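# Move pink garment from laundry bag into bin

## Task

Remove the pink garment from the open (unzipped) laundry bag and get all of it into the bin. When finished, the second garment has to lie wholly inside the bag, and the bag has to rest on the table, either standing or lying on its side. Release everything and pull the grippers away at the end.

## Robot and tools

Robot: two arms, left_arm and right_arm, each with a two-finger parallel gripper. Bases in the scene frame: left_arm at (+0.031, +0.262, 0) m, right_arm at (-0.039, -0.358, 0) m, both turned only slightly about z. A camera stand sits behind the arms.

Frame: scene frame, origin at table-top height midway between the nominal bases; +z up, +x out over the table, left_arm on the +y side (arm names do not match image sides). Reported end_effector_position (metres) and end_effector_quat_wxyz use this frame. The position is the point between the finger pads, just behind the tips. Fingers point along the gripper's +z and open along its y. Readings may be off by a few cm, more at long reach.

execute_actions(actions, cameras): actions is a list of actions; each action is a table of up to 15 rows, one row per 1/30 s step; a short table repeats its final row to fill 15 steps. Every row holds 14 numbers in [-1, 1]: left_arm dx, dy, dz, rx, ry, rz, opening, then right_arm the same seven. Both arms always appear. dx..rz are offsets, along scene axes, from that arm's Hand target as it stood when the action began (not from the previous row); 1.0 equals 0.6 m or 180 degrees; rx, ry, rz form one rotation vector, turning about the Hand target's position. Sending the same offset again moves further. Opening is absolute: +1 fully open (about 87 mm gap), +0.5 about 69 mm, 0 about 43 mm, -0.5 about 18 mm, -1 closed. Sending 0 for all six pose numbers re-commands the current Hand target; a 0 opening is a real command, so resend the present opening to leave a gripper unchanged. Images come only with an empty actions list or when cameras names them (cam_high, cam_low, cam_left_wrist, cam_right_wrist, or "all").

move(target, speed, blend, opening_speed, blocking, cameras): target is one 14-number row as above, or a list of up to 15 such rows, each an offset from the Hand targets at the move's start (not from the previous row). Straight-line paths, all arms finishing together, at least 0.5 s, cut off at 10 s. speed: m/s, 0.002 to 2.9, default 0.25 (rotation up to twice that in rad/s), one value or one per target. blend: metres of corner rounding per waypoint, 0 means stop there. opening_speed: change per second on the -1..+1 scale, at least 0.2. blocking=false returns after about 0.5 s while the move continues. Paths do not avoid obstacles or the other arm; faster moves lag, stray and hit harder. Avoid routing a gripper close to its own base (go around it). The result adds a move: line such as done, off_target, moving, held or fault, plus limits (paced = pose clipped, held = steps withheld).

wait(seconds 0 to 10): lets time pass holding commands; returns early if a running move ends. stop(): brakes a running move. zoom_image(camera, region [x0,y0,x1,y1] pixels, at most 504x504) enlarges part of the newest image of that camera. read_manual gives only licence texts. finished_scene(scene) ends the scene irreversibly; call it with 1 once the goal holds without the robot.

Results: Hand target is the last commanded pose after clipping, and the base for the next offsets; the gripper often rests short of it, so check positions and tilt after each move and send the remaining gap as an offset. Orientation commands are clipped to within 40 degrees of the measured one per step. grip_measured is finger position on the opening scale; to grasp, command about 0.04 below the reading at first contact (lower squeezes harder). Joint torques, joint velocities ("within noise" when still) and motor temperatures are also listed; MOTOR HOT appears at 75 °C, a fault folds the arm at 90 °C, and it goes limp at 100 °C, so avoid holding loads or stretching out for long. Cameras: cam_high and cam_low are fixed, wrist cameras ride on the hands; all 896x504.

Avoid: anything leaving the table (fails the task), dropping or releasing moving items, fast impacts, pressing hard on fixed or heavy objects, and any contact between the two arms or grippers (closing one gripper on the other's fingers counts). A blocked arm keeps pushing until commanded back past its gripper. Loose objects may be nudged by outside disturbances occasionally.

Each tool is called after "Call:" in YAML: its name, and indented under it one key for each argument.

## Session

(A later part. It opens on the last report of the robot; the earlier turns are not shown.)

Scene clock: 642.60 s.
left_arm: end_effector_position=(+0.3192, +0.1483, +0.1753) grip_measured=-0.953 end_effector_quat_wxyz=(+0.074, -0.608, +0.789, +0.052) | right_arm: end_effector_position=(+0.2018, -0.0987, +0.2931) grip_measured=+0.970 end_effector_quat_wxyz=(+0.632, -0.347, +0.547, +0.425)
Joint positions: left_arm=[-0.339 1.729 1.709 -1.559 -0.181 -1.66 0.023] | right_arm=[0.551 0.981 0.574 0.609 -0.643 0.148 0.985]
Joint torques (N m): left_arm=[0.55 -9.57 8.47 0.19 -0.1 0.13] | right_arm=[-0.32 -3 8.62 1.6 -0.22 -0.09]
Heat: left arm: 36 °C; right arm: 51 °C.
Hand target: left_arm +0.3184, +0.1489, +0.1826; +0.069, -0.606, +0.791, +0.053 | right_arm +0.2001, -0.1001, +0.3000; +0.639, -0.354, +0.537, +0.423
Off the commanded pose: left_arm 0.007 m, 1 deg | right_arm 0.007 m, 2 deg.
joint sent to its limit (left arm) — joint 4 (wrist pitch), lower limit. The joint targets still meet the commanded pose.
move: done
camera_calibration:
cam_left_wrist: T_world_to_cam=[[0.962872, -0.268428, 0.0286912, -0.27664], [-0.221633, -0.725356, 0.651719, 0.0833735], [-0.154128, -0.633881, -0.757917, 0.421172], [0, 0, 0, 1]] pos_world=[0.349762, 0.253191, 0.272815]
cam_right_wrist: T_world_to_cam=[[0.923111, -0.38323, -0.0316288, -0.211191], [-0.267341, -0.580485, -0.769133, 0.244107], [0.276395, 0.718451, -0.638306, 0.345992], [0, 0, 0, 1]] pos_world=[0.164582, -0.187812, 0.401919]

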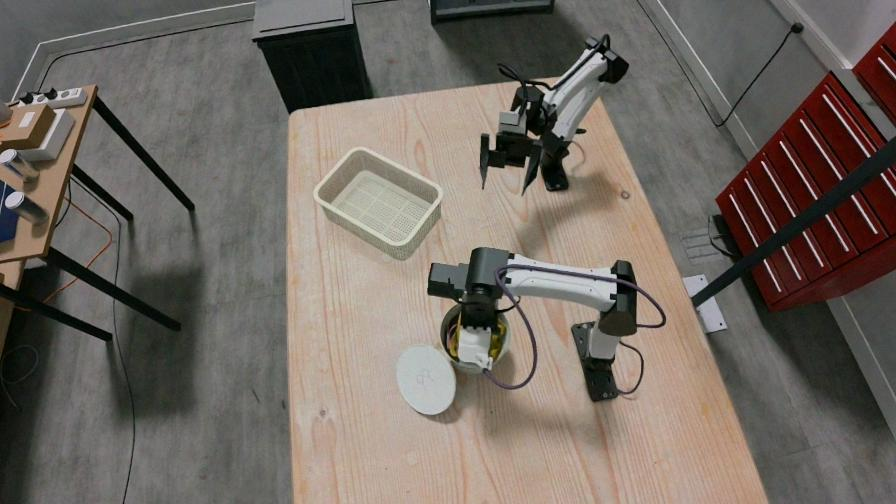

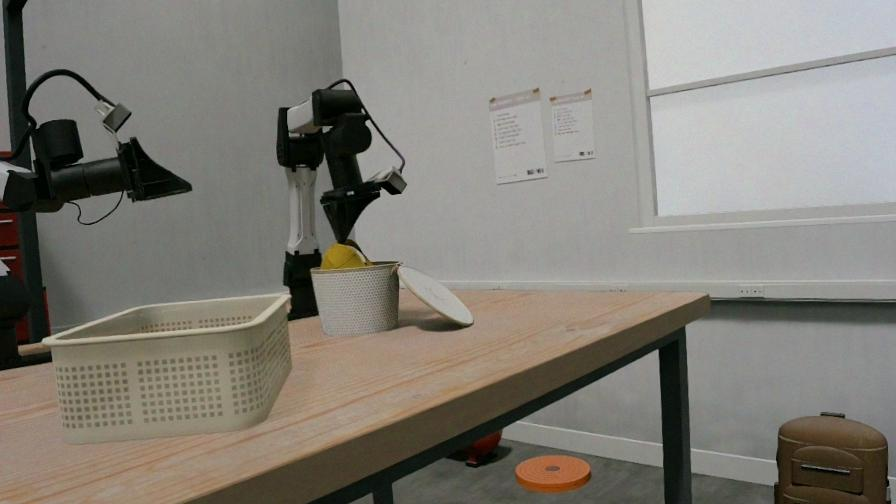

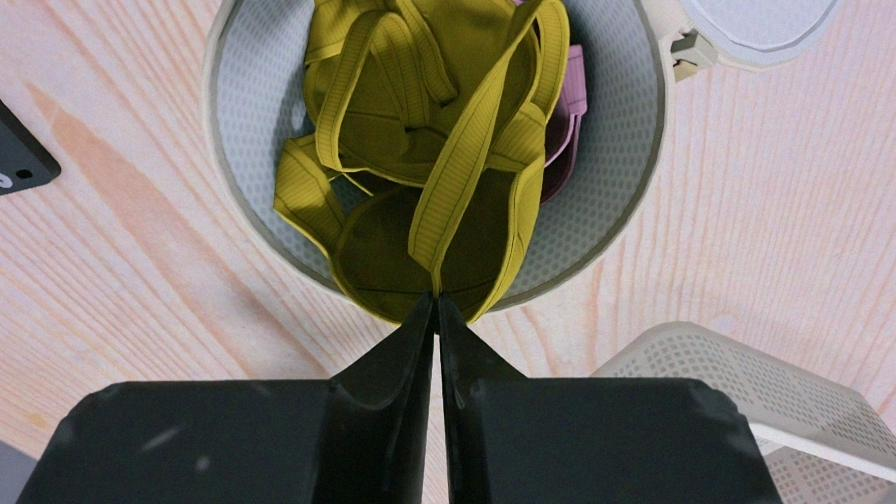

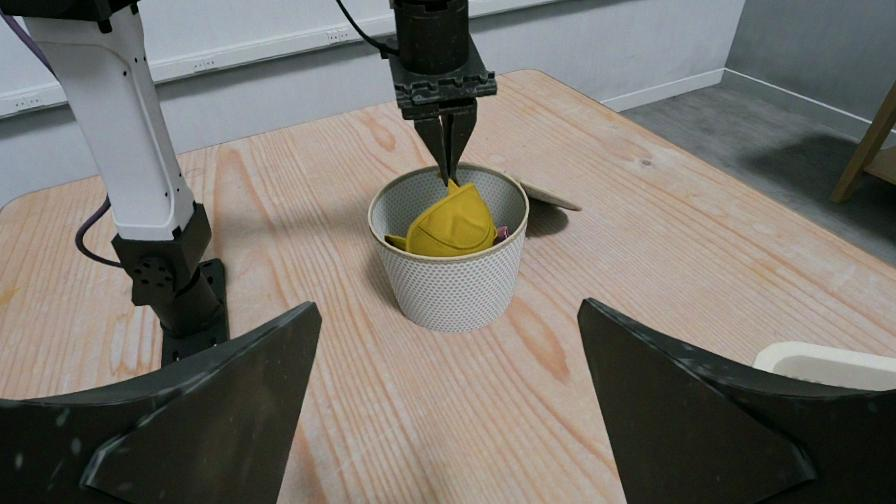

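Call:
move:
  target: [0.0, 0.03, 0.2833, 0, 0, 0, -1.0, 0, 0, 0, 0, 0, 0, 1.0]
  speed: 0.15
  cameras: ["all"]

Scene clock: 650.43 s.
left_arm: end_effector_position=(+0.3224, +0.1673, +0.3465) grip_measured=-0.953 end_effector_quat_wxyz=(+0.231, -0.580, +0.760, -0.181) | right_arm: end_effector_position=(+0.2018, -0.0987, +0.2931) grip_measured=+0.970 end_effector_quat_wxyz=(+0.632, -0.347, +0.547, +0.425)
Joint positions: left_arm=[-0.25 1.476 2.048 -1.562 -0.137 -1.521 0.023] | right_arm=[0.551 0.981 0.574 0.609 -0.643 0.148 0.985]
Joint torques (N m): left_arm=[0.42 -5.65 7.35 1.6 0.05 0.19] | right_arm=[-0.32 -3 8.62 1.6 -0.22 -0.09]
Heat: left arm: 36 °C; right arm: 51 °C.
Hand target: left_arm +0.3184, +0.1669, +0.3526; +0.070, -0.606, +0.791, +0.053 | right_arm +0.2001, -0.1001, +0.3000; +0.639, -0.354, +0.537, +0.423
Off the commanded pose: left_arm 0.007 m, 33 deg | right_arm 0.007 m, 2 deg.
joint sent to its limit (left arm) — joint 4 (wrist pitch), lower limit. The joint targets are off in orientation, not in position.
move: off_target (left_arm)
camera_calibration:
cam_left_wrist: T_world_to_cam=[[0.783419, -0.270599, 0.559492, -0.405169], [-0.593019, -0.594847, 0.542666, 0.121993], [0.185967, -0.756924, -0.626485, 0.428908], [0, 0, 0, 1]] pos_world=[0.309999, 0.287579, 0.429192]
cam_right_wrist: T_world_to_cam=[[0.923111, -0.38323, -0.0316288, -0.211191], [-0.267341, -0.580485, -0.769133, 0.244107], [0.276395, 0.718451, -0.638306, 0.345992], [0, 0, 0, 1]] pos_world=[0.164582, -0.187812, 0.401919]

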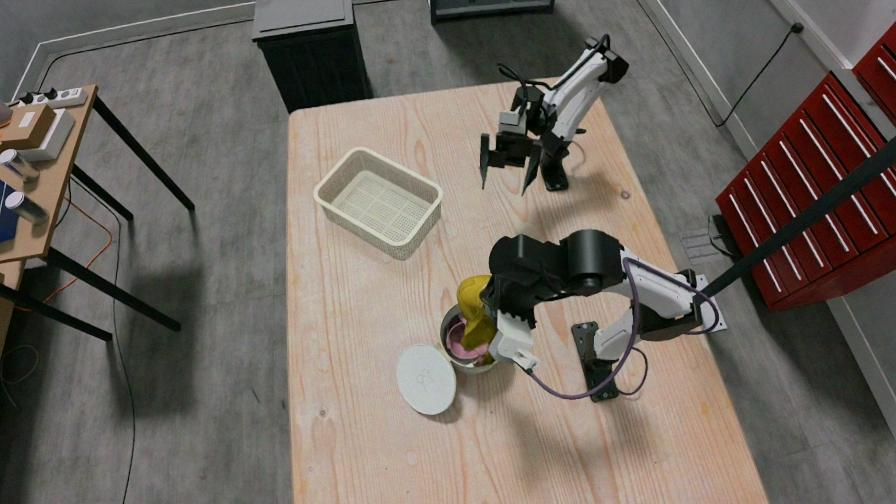

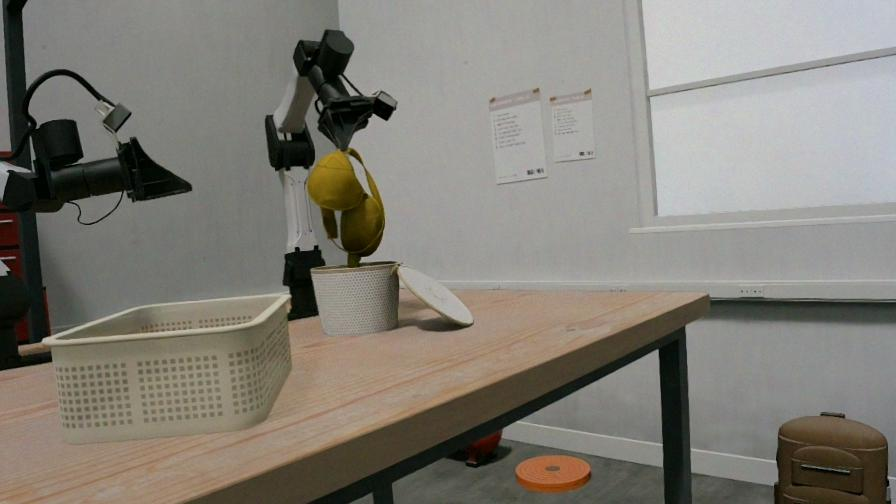

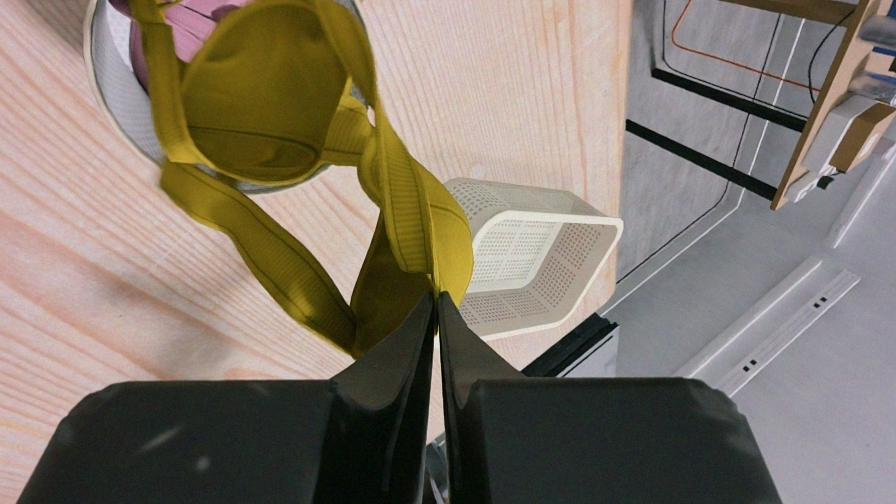

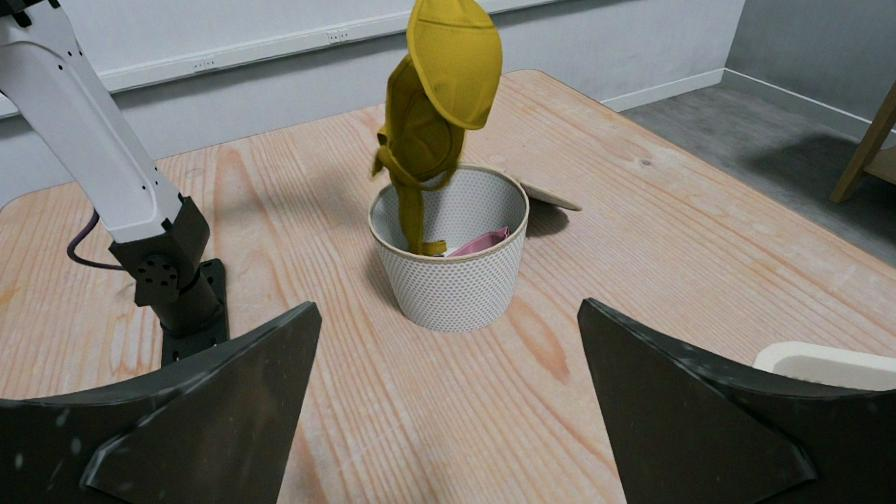

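Call:
move:
  target: [0.0277, 0.0302, 0.1457, -0.0504, -0.3172, -0.0298, -1.0, 0, 0, 0, 0, 0, 0, 1.0]
  speed: 0.15
  cameras: ["all"]

Scene clock: 682.17 s.
left_arm: end_effector_position=(+0.3341, +0.1815, +0.4392) grip_measured=-0.953 end_effector_quat_wxyz=(+0.385, -0.526, +0.693, -0.307) | right_arm: end_effector_position=(+0.2018, -0.0987, +0.2931) grip_measured=+0.970 end_effector_quat_wxyz=(+0.632, -0.347, +0.547, +0.425)
Joint positions: left_arm=[-0.22 1.325 2.048 -1.273 -0.175 -1.429 0.023] | right_arm=[0.551 0.981 0.574 0.609 -0.643 0.148 0.985]
Joint torques (N m): left_arm=[0.51 -4.15 4.03 2.56 -0.2 0.14] | right_arm=[-0.34 -3 8.64 1.61 -0.22 -0.09]
Heat: left arm: 38 °C; right arm: 51 °C.
Hand target: left_arm +0.3350, +0.1851, +0.4401; +0.395, -0.525, +0.689, -0.305 | right_arm +0.2001, -0.1001, +0.3000; +0.639, -0.354, +0.537, +0.423
Off the commanded pose: left_arm 0.004 m, 1 deg | right_arm 0.007 m, 2 deg.
move: done
camera_calibration:
cam_left_wrist: T_world_to_cam=[[0.471693, -0.26541, 0.840871, -0.482758], [-0.771822, -0.585401, 0.248186, 0.274354], [0.426375, -0.76607, -0.480979, 0.352872], [0, 0, 0, 1]] pos_world=[0.289011, 0.302803, 0.50757]
cam_right_wrist: T_world_to_cam=[[0.923111, -0.38323, -0.0316288, -0.211191], [-0.267341, -0.580485, -0.769133, 0.244107], [0.276395, 0.718451, -0.638306, 0.345992], [0, 0, 0, 1]] pos_world=[0.164582, -0.187812, 0.401919]

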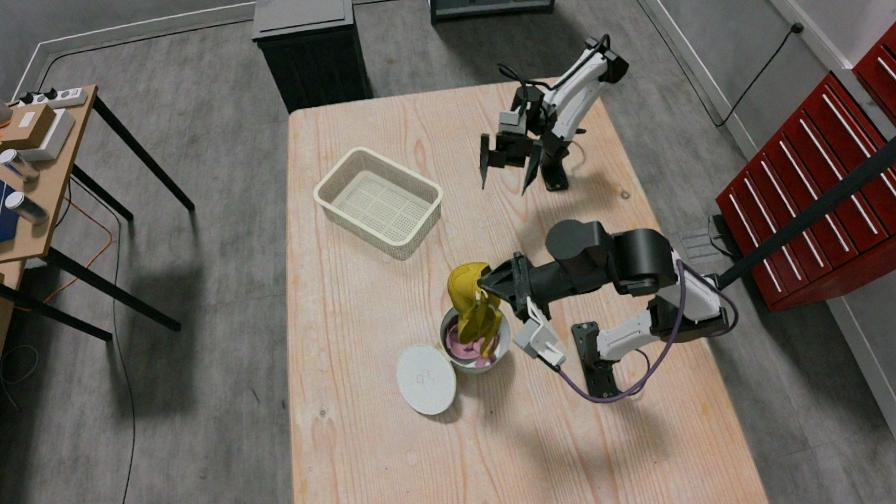

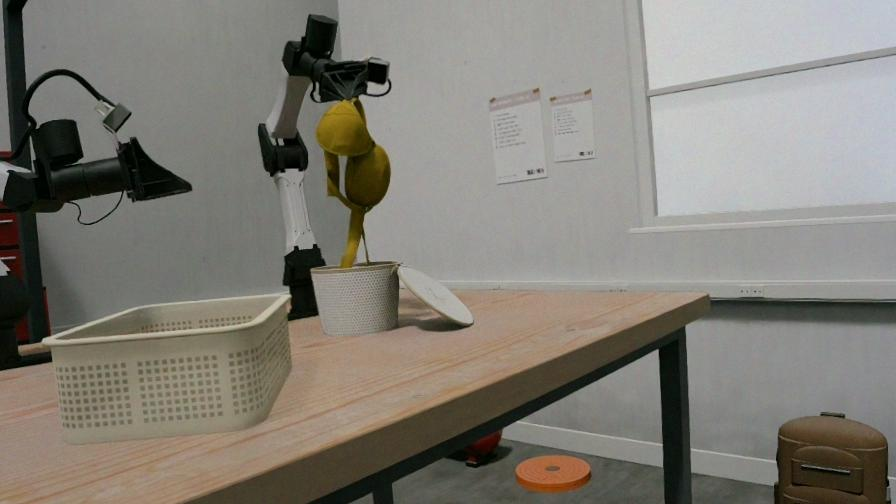

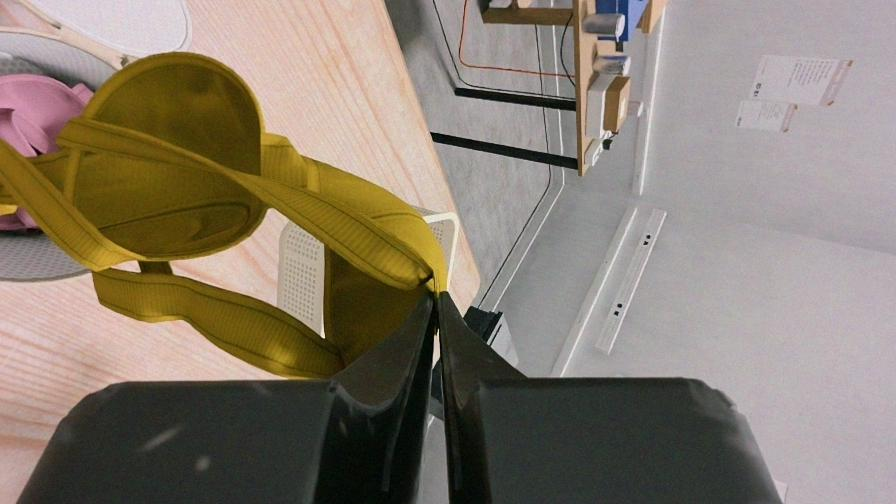

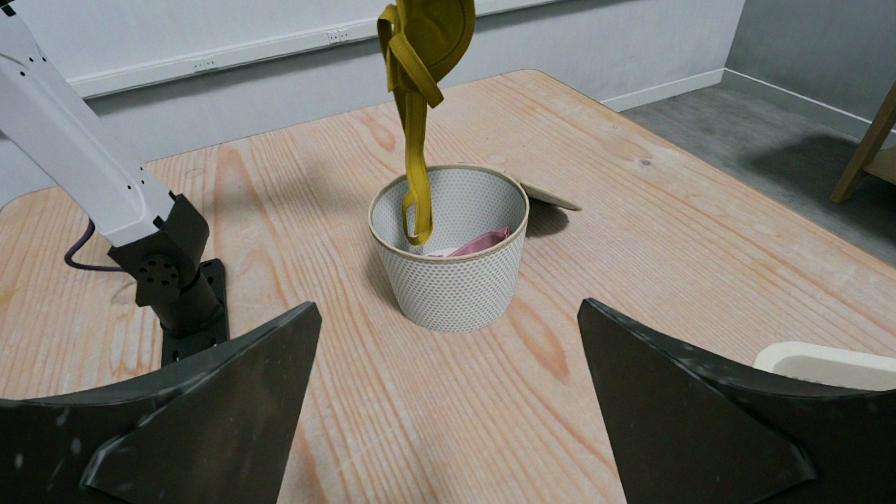

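Call:
move:
  target:
    - [0.0167, 0.0083, 0.0833, 0, -0.1111, 0, -1.0, 0, 0, 0, 0, 0, 0, 1.0]
    - [-0.0583, 0.2915, 0.05, 0.0436, -0.1053, 0.2474, -1.0, 0, 0, 0, 0, 0, 0, 1.0]
  speed: 0.15
  blend: [0.01, 0]
  cameras: ["all"]

Call:
zoom_image:
  camera: "cam_right_wrist"
  region: [350, 140, 550, 290]

Call:
zoom_image:
  camera: "cam_high"
  region: [400, 280, 540, 400]

Scene clock: 695.67 s.
left_arm: end_effector_position=(+0.3025, +0.3564, +0.4728) grip_measured=-0.953 end_effector_quat_wxyz=(+0.620, -0.655, +0.395, -0.172) | right_arm: end_effector_position=(+0.2018, -0.0987, +0.2931) grip_measured=+0.970 end_effector_quat_wxyz=(+0.632, -0.347, +0.547, +0.425)
Joint positions: left_arm=[0.057 1.025 1.645 -0.845 -0.696 -1.445 0.023] | right_arm=[0.551 0.981 0.574 0.609 -0.643 0.148 0.985]
Joint torques (N m): left_arm=[0.5 -1.32 4.9 2.26 -0.25 -0.09] | right_arm=[-0.32 -3.02 8.62 1.6 -0.22 -0.09]
Motor temperatures (°C): left_arm=[22 31 34 42 24 23 24] | right_arm=[22 32 51 45 25 26 23]
Heat: left arm: 42 °C; right arm: 51 °C.
Hand target: left_arm +0.3001, +0.3599, +0.4700; +0.620, -0.662, +0.386, -0.168 | right_arm +0.2001, -0.1001, +0.3000; +0.639, -0.354, +0.537, +0.423
Off the commanded pose: left_arm 0.005 m, 1 deg | right_arm 0.007 m, 2 deg.
move: done
camera_calibration:
cam_left_wrist: T_world_to_cam=[[0.294259, -0.103266, 0.95013, -0.50544], [-0.168306, -0.984208, -0.0548448, 0.446827], [0.940789, -0.143774, -0.306992, 0.0569288], [0, 0, 0, 1]] pos_world=[0.170376, 0.39576, 0.522216]
cam_right_wrist: T_world_to_cam=[[0.923111, -0.38323, -0.0316288, -0.211191], [-0.267341, -0.580485, -0.769133, 0.244107], [0.276395, 0.718451, -0.638306, 0.345992], [0, 0, 0, 1]] pos_world=[0.164582, -0.187812, 0.401919]

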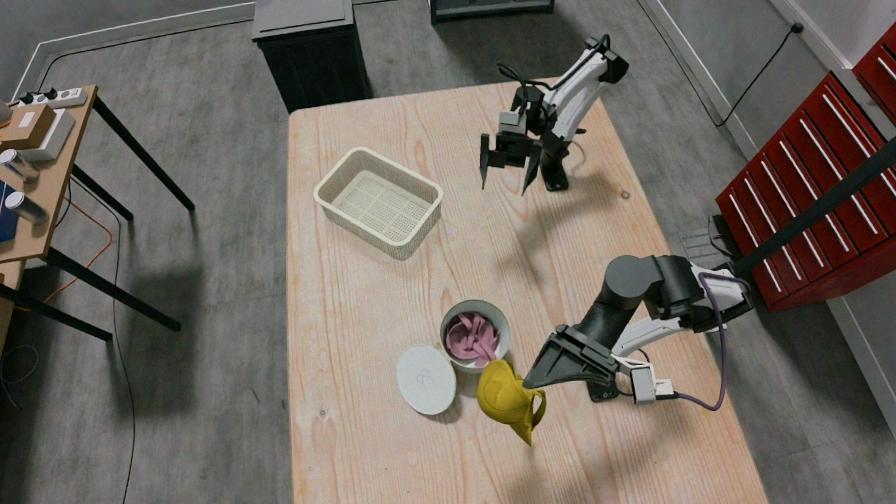

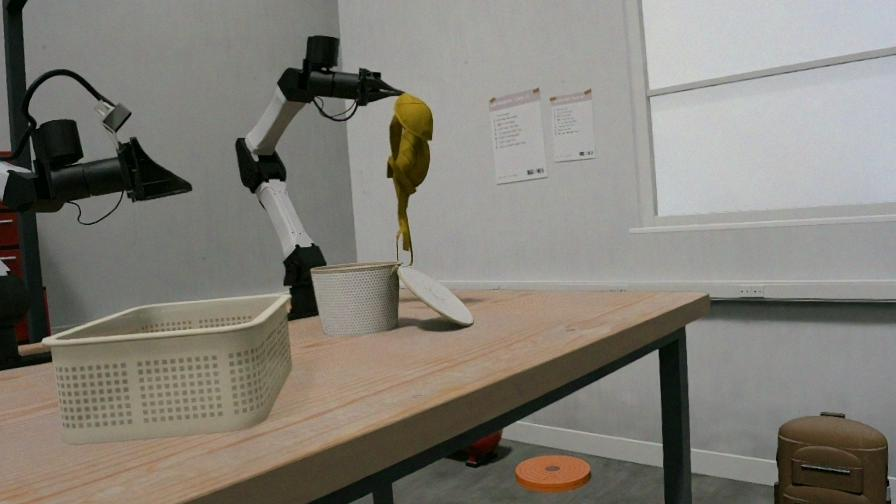

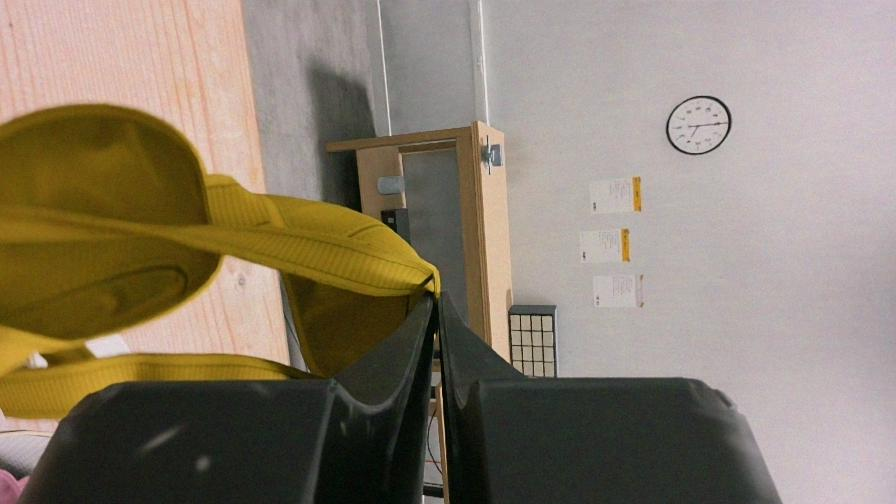

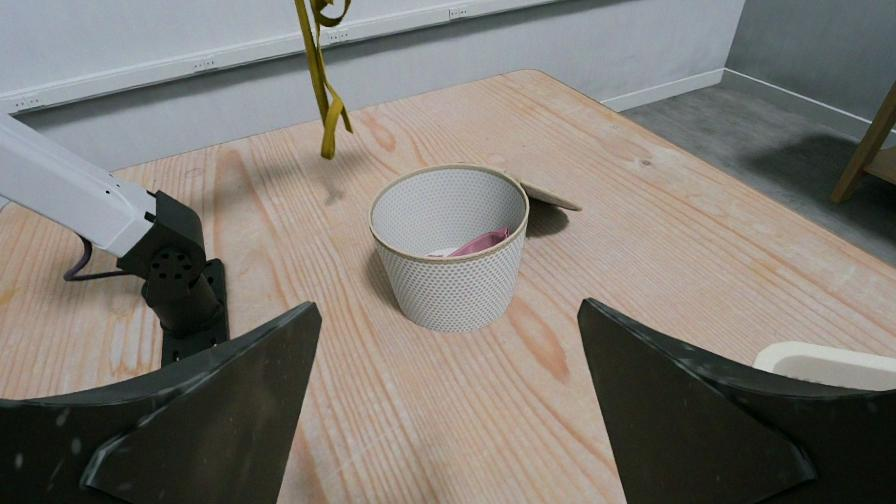

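Scaled by 2.520 from the camera's 896x504 image, which has a finer 1280x720 frame.

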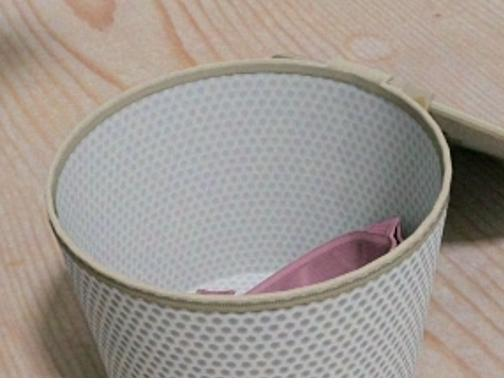

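Scaled by 3.600 from the camera's 896x504 image, which has a finer 1280x720 frame.

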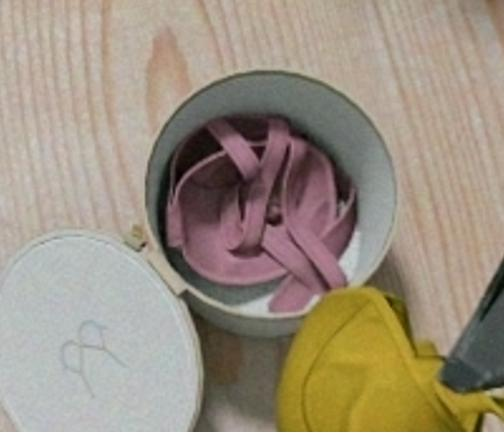

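Call:
move:
  target: [0, 0, 0, 0, 0, 0, -1.0, 0.1415, 0.4035, -0.1667, -0.2943, 0.1561, -0.0496, 0.5]
  speed: 0.25
  cameras: ["all"]

Call:
zoom_image:
  camera: "cam_right_wrist"
  region: [250, 50, 650, 450]

Scene clock: 718.57 s.
left_arm: end_effector_position=(+0.3024, +0.3565, +0.4728) grip_measured=-0.953 end_effector_quat_wxyz=(+0.620, -0.656, +0.395, -0.172) | right_arm: end_effector_position=(+0.2835, +0.1401, +0.1929) grip_measured=+0.500 end_effector_quat_wxyz=(+0.330, -0.448, +0.810, +0.184)
Joint positions: left_arm=[0.057 1.025 1.645 -0.845 -0.697 -1.445 0.023] | right_arm=[1.038 2.523 2.841 -1.115 -0.014 -0.012 0.75]
Joint torques (N m): left_arm=[0.5 -1.29 4.9 2.27 -0.25 -0.1] | right_arm=[0.36 -13.19 9.29 1.5 0.03 0.14]
Heat: left arm: 43 °C; right arm: 51 °C.
Hand target: left_arm +0.3001, +0.3600, +0.4701; +0.620, -0.662, +0.386, -0.168 | right_arm +0.2848, +0.1420, +0.2002; +0.301, -0.449, +0.825, +0.164
Off the commanded pose: left_arm 0.005 m, 1 deg | right_arm 0.008 m, 4 deg.
elbow stopped short (right arm): the move would have taken joint 3 (elbow) straighter than the controller allows.
move: off_target (right_arm)
camera_calibration:
cam_left_wrist: T_world_to_cam=[[0.294143, -0.103, 0.950195, -0.505529], [-0.167451, -0.984353, -0.0548668, 0.446731], [0.940978, -0.142972, -0.306788, 0.0565667], [0, 0, 0, 1]] pos_world=[0.170275, 0.395758, 0.522216]
cam_right_wrist: T_world_to_cam=[[0.849244, -0.527712, -0.0174377, -0.159745], [-0.524893, -0.847363, 0.0803973, 0.273906], [-0.0572027, -0.0591241, -0.99661, 0.360485], [0, 0, 0, 1]] pos_world=[0.300055, 0.169112, 0.334456]

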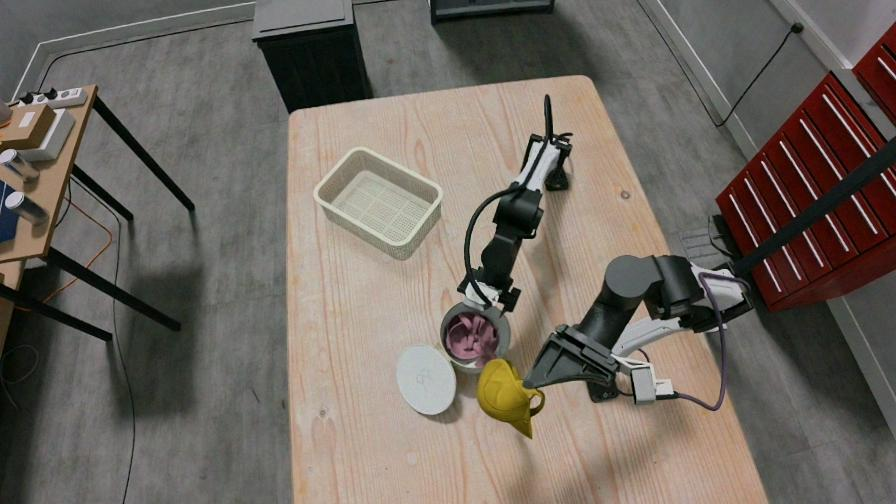

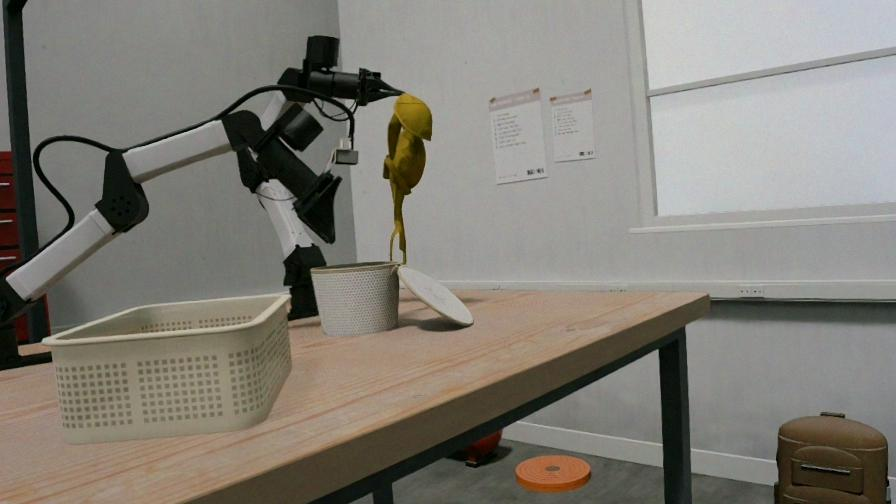

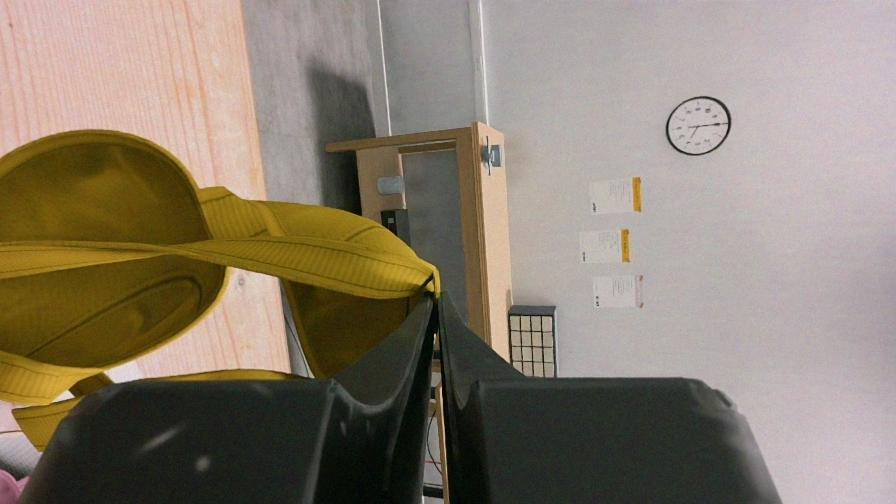

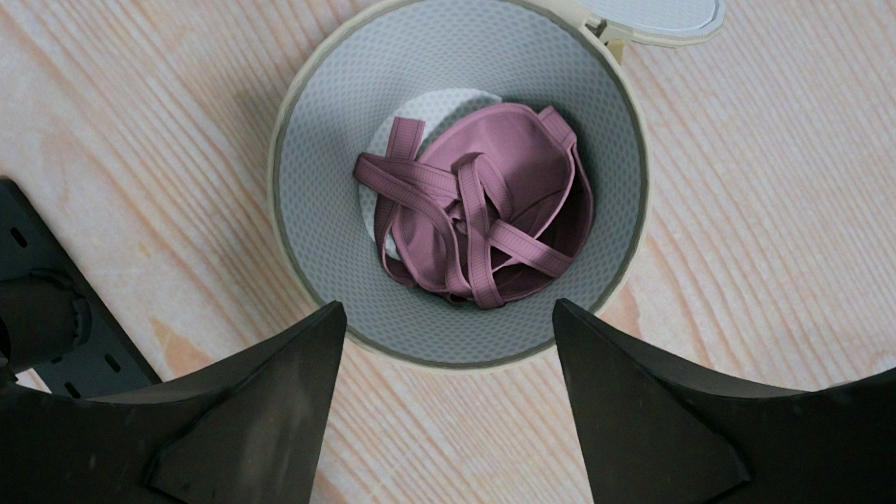

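Scaled by 1.260 from the camera's 896x504 image, which has a finer 1280x720 frame.

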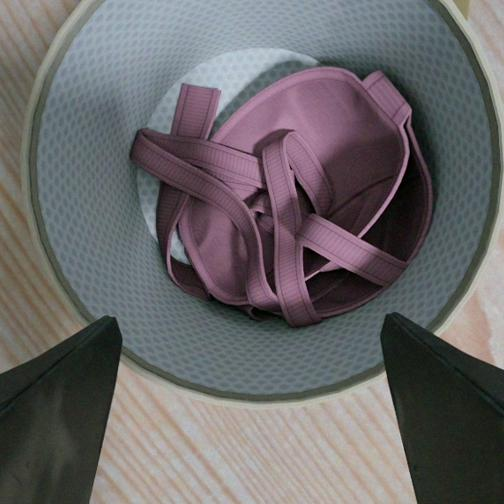

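Call:
move:
  target: [0, 0, 0, 0, 0, 0, -1.0, 0.1453, -0.0233, -0.0587, 0.0442, -0.0328, -0.0394, 0.2]
  speed: 0.15
  cameras: ["cam_high", "cam_right_wrist", "cam_low"]

Scene clock: 740.03 s.
left_arm: end_effector_position=(+0.3024, +0.3565, +0.4728) grip_measured=-0.953 end_effector_quat_wxyz=(+0.620, -0.656, +0.395, -0.172) | right_arm: end_effector_position=(+0.3687, +0.1244, +0.1542) grip_measured=+0.200 end_effector_quat_wxyz=(+0.366, -0.391, +0.827, +0.173)
Joint positions: left_arm=[0.057 1.025 1.645 -0.845 -0.697 -1.445 0.023] | right_arm=[0.911 2.574 2.732 -0.895 -0.014 -0.012 0.6]
Joint torques (N m): left_arm=[0.49 -1.31 4.9 2.27 -0.24 -0.1] | right_arm=[0.28 -15.16 7.12 1.84 -0.01 0.11]
Motor temperatures (°C): left_arm=[22 29 33 44 24 23 24] | right_arm=[22 39 52 44 25 26 23]
Heat: left arm: 44 °C; right arm: 52 °C.
Hand target: left_arm +0.3001, +0.3600, +0.4701; +0.620, -0.662, +0.386, -0.168 | right_arm +0.3720, +0.1281, +0.1647; +0.383, -0.383, +0.822, +0.178
Off the commanded pose: left_arm 0.005 m, 1 deg | right_arm 0.012 m, 2 deg.
move: off_target (right_arm)
camera_calibration:
cam_right_wrist: T_world_to_cam=[[0.776068, -0.630456, -0.0156341, -0.201577], [-0.630119, -0.776193, 0.0217716, 0.347435], [-0.0258611, -0.00704486, -0.999641, 0.308387], [0, 0, 0, 1]] pos_world=[0.383338, 0.144764, 0.29756]
Images, in order (width x height): cam_high 896x504, cam_low 896x504, cam_right_wrist 896x504.

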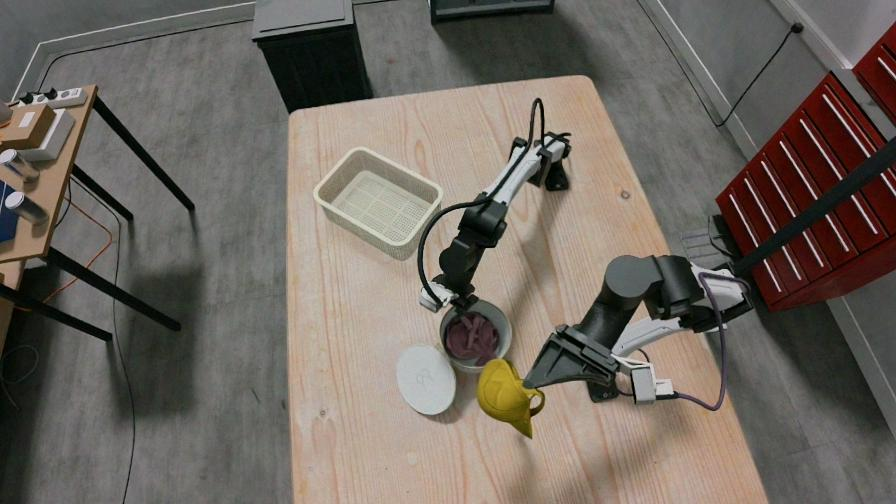

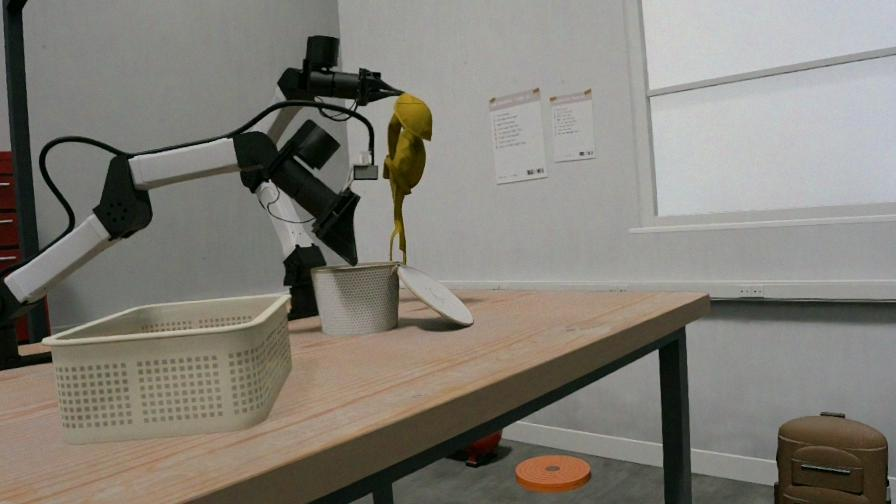

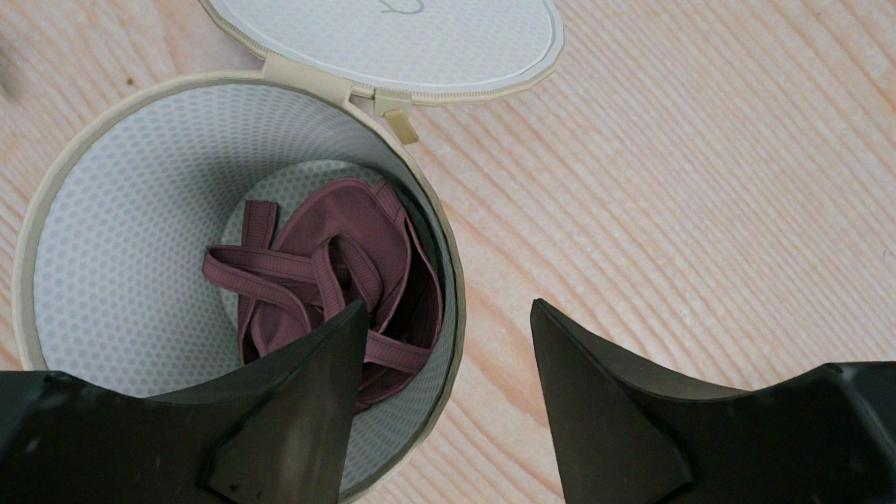

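Call:
move:
  target:
    - [0, 0, 0, 0, 0, 0, -1.0, 0.0033, 0.0033, -0.055, 0, 0, 0, 0.2]
    - [0, 0, 0, 0, 0, 0, -1.0, 0.0033, 0.0033, -0.055, 0, 0, 0, -1.0]
  speed: 0.1
  opening_speed: 1.5
  cameras: ["cam_low", "cam_right_wrist"]

Scene clock: 745.60 s.
left_arm: end_effector_position=(+0.3024, +0.3565, +0.4728) grip_measured=-0.953 end_effector_quat_wxyz=(+0.620, -0.656, +0.395, -0.172) | right_arm: end_effector_position=(+0.3691, +0.1248, +0.0976) grip_measured=-0.917 end_effector_quat_wxyz=(+0.350, -0.394, +0.834, +0.166)
Joint positions: left_arm=[0.057 1.025 1.645 -0.845 -0.697 -1.445 0.023] | right_arm=[0.911 2.513 2.405 -0.669 -0.014 -0.012 0.041]
Joint torques (N m): left_arm=[0.47 -1.29 4.92 2.27 -0.24 -0.1] | right_arm=[0.24 -18.1 8.49 1.79 -0.02 0.11]
Heat: left arm: 45 °C; right arm: 51 °C.
Hand target: left_arm +0.3001, +0.3600, +0.4701; +0.620, -0.662, +0.386, -0.168 | right_arm +0.3740, +0.1300, +0.1318; +0.383, -0.383, +0.822, +0.178
Off the commanded pose: left_arm 0.005 m, 1 deg | right_arm 0.035 m, 4 deg.
move: off_target (right_arm); target 2's new opening was sent with right_arm's hand 0.035 m and 5 deg from that target
camera_calibration:
cam_right_wrist: T_world_to_cam=[[0.775633, -0.630968, -0.0165052, -0.202227], [-0.629155, -0.77497, 0.0598707, 0.345027], [-0.0505676, -0.0360534, -0.99807, 0.264426], [0, 0, 0, 1]] pos_world=[0.387301, 0.14932, 0.239921]
Images, in order (width x height): cam_low 896x504, cam_right_wrist 896x504.

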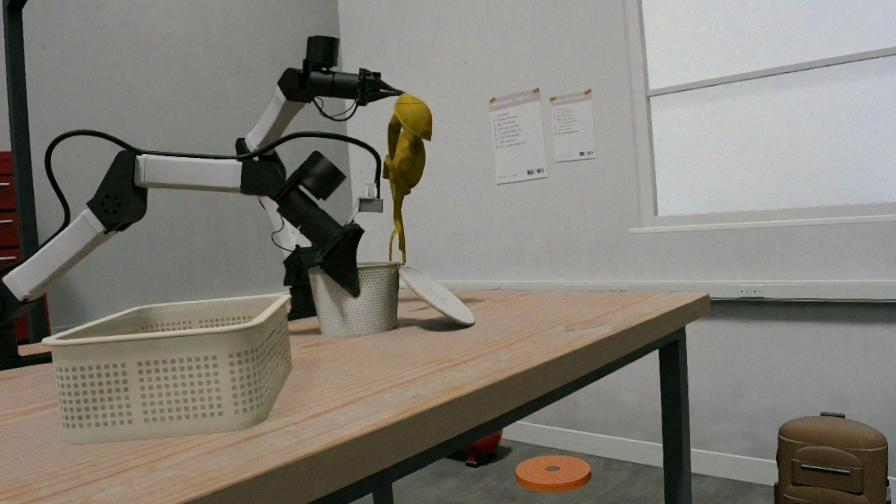

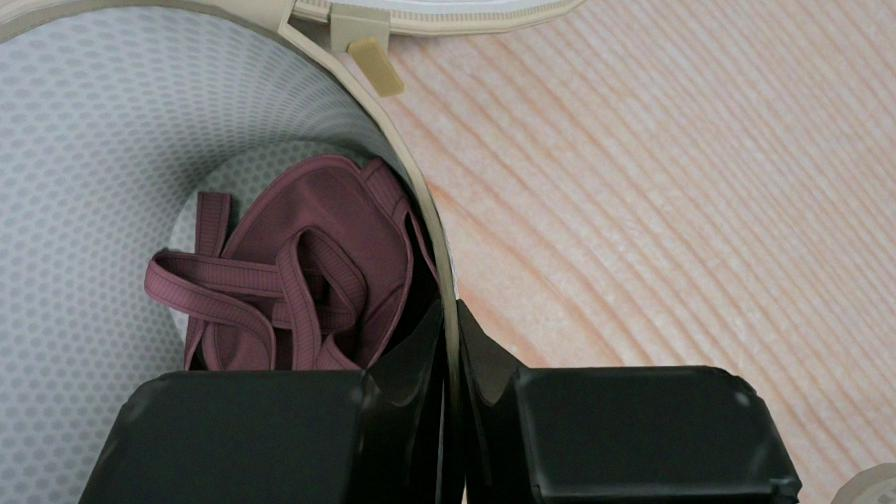

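Call:
move:
  target: [0, 0, 0, 0, 0, 0, -1.0, -0.0912, -0.1085, -0.043, 0, 0, 0, -1.0]
  speed: 0.08
  cameras: ["all"]

Scene clock: 751.63 s.
left_arm: end_effector_position=(+0.3024, +0.3565, +0.4728) grip_measured=-0.953 end_effector_quat_wxyz=(+0.620, -0.656, +0.395, -0.172) | right_arm: end_effector_position=(+0.3192, +0.0663, +0.0912) grip_measured=-0.917 end_effector_quat_wxyz=(+0.370, -0.390, +0.825, +0.175)
Joint positions: left_arm=[0.057 1.025 1.645 -0.845 -0.697 -1.445 0.023] | right_arm=[0.911 2.088 1.629 -0.268 -0.014 -0.012 0.041]
Joint torques (N m): left_arm=[0.47 -1.32 4.92 2.27 -0.24 -0.1] | right_arm=[0.17 -14.35 6.72 1.64 -0.02 0.11]
Motor temperatures (°C): left_arm=[22 28 33 45 24 23 24] | right_arm=[22 44 51 45 25 26 23]
Heat: left arm: 45 °C; right arm: 51 °C.
Hand target: left_arm +0.3001, +0.3600, +0.4701; +0.620, -0.662, +0.386, -0.168 | right_arm +0.3193, +0.0650, +0.1061; +0.383, -0.383, +0.821, +0.178
Off the commanded pose: left_arm 0.005 m, 1 deg | right_arm 0.015 m, 2 deg.
move: off_target (right_arm)
camera_calibration:
cam_left_wrist: T_world_to_cam=[[0.294143, -0.103, 0.950195, -0.505529], [-0.167451, -0.984353, -0.0548668, 0.446731], [0.940978, -0.142972, -0.306788, 0.0565667], [0, 0, 0, 1]] pos_world=[0.170275, 0.395758, 0.522216]
cam_right_wrist: T_world_to_cam=[[0.776166, -0.630342, -0.0153407, -0.200928], [-0.630253, -0.776316, 0.0107096, 0.273545], [-0.0186599, 0.00135611, -0.999825, 0.240797], [0, 0, 0, 1]] pos_world=[0.332849, 0.0853771, 0.234743]

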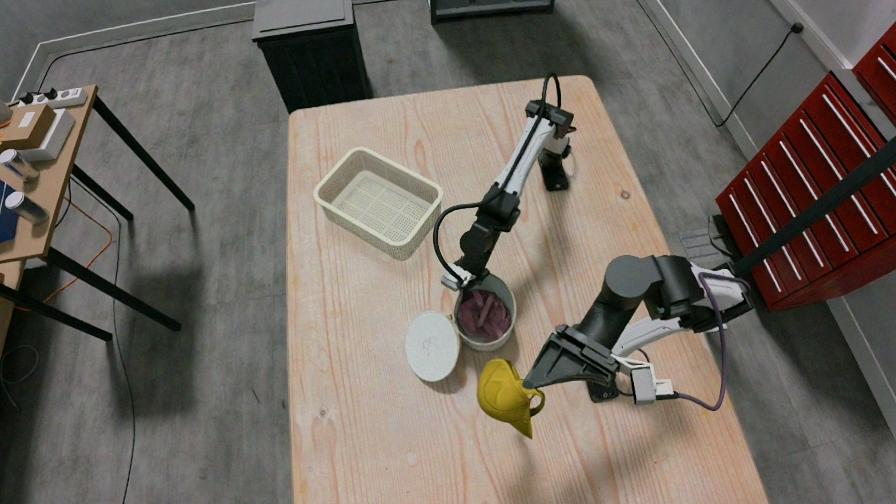

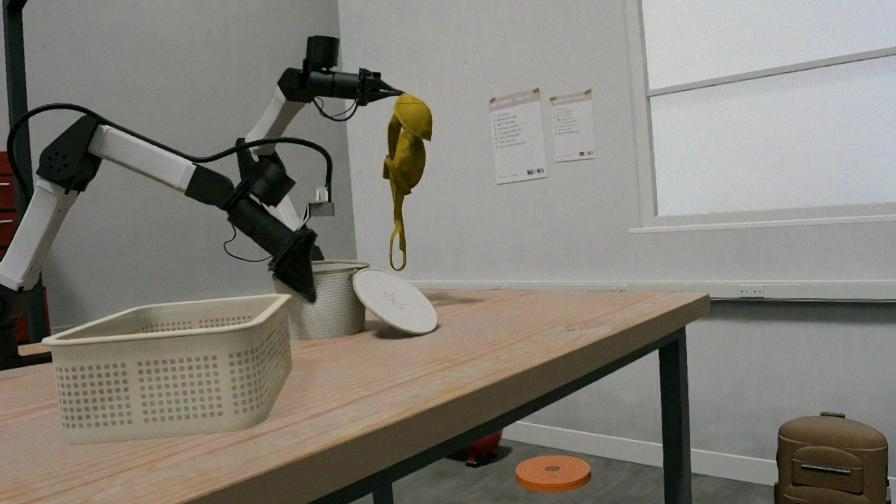

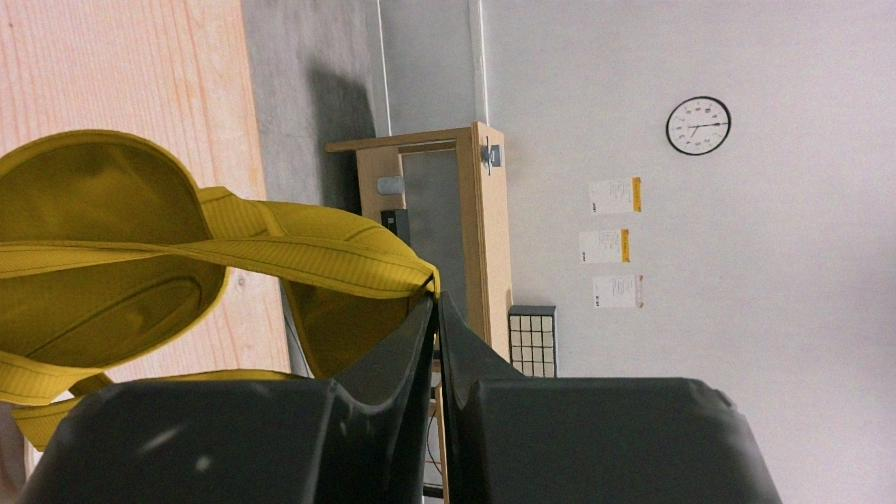

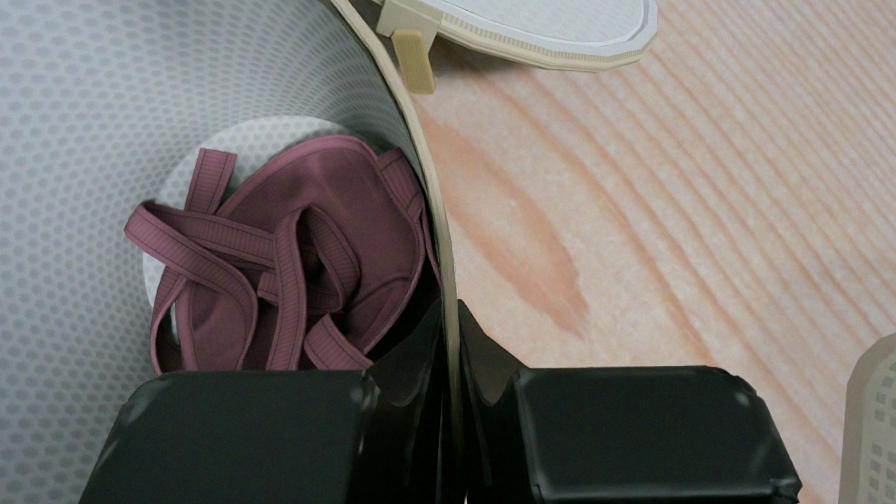

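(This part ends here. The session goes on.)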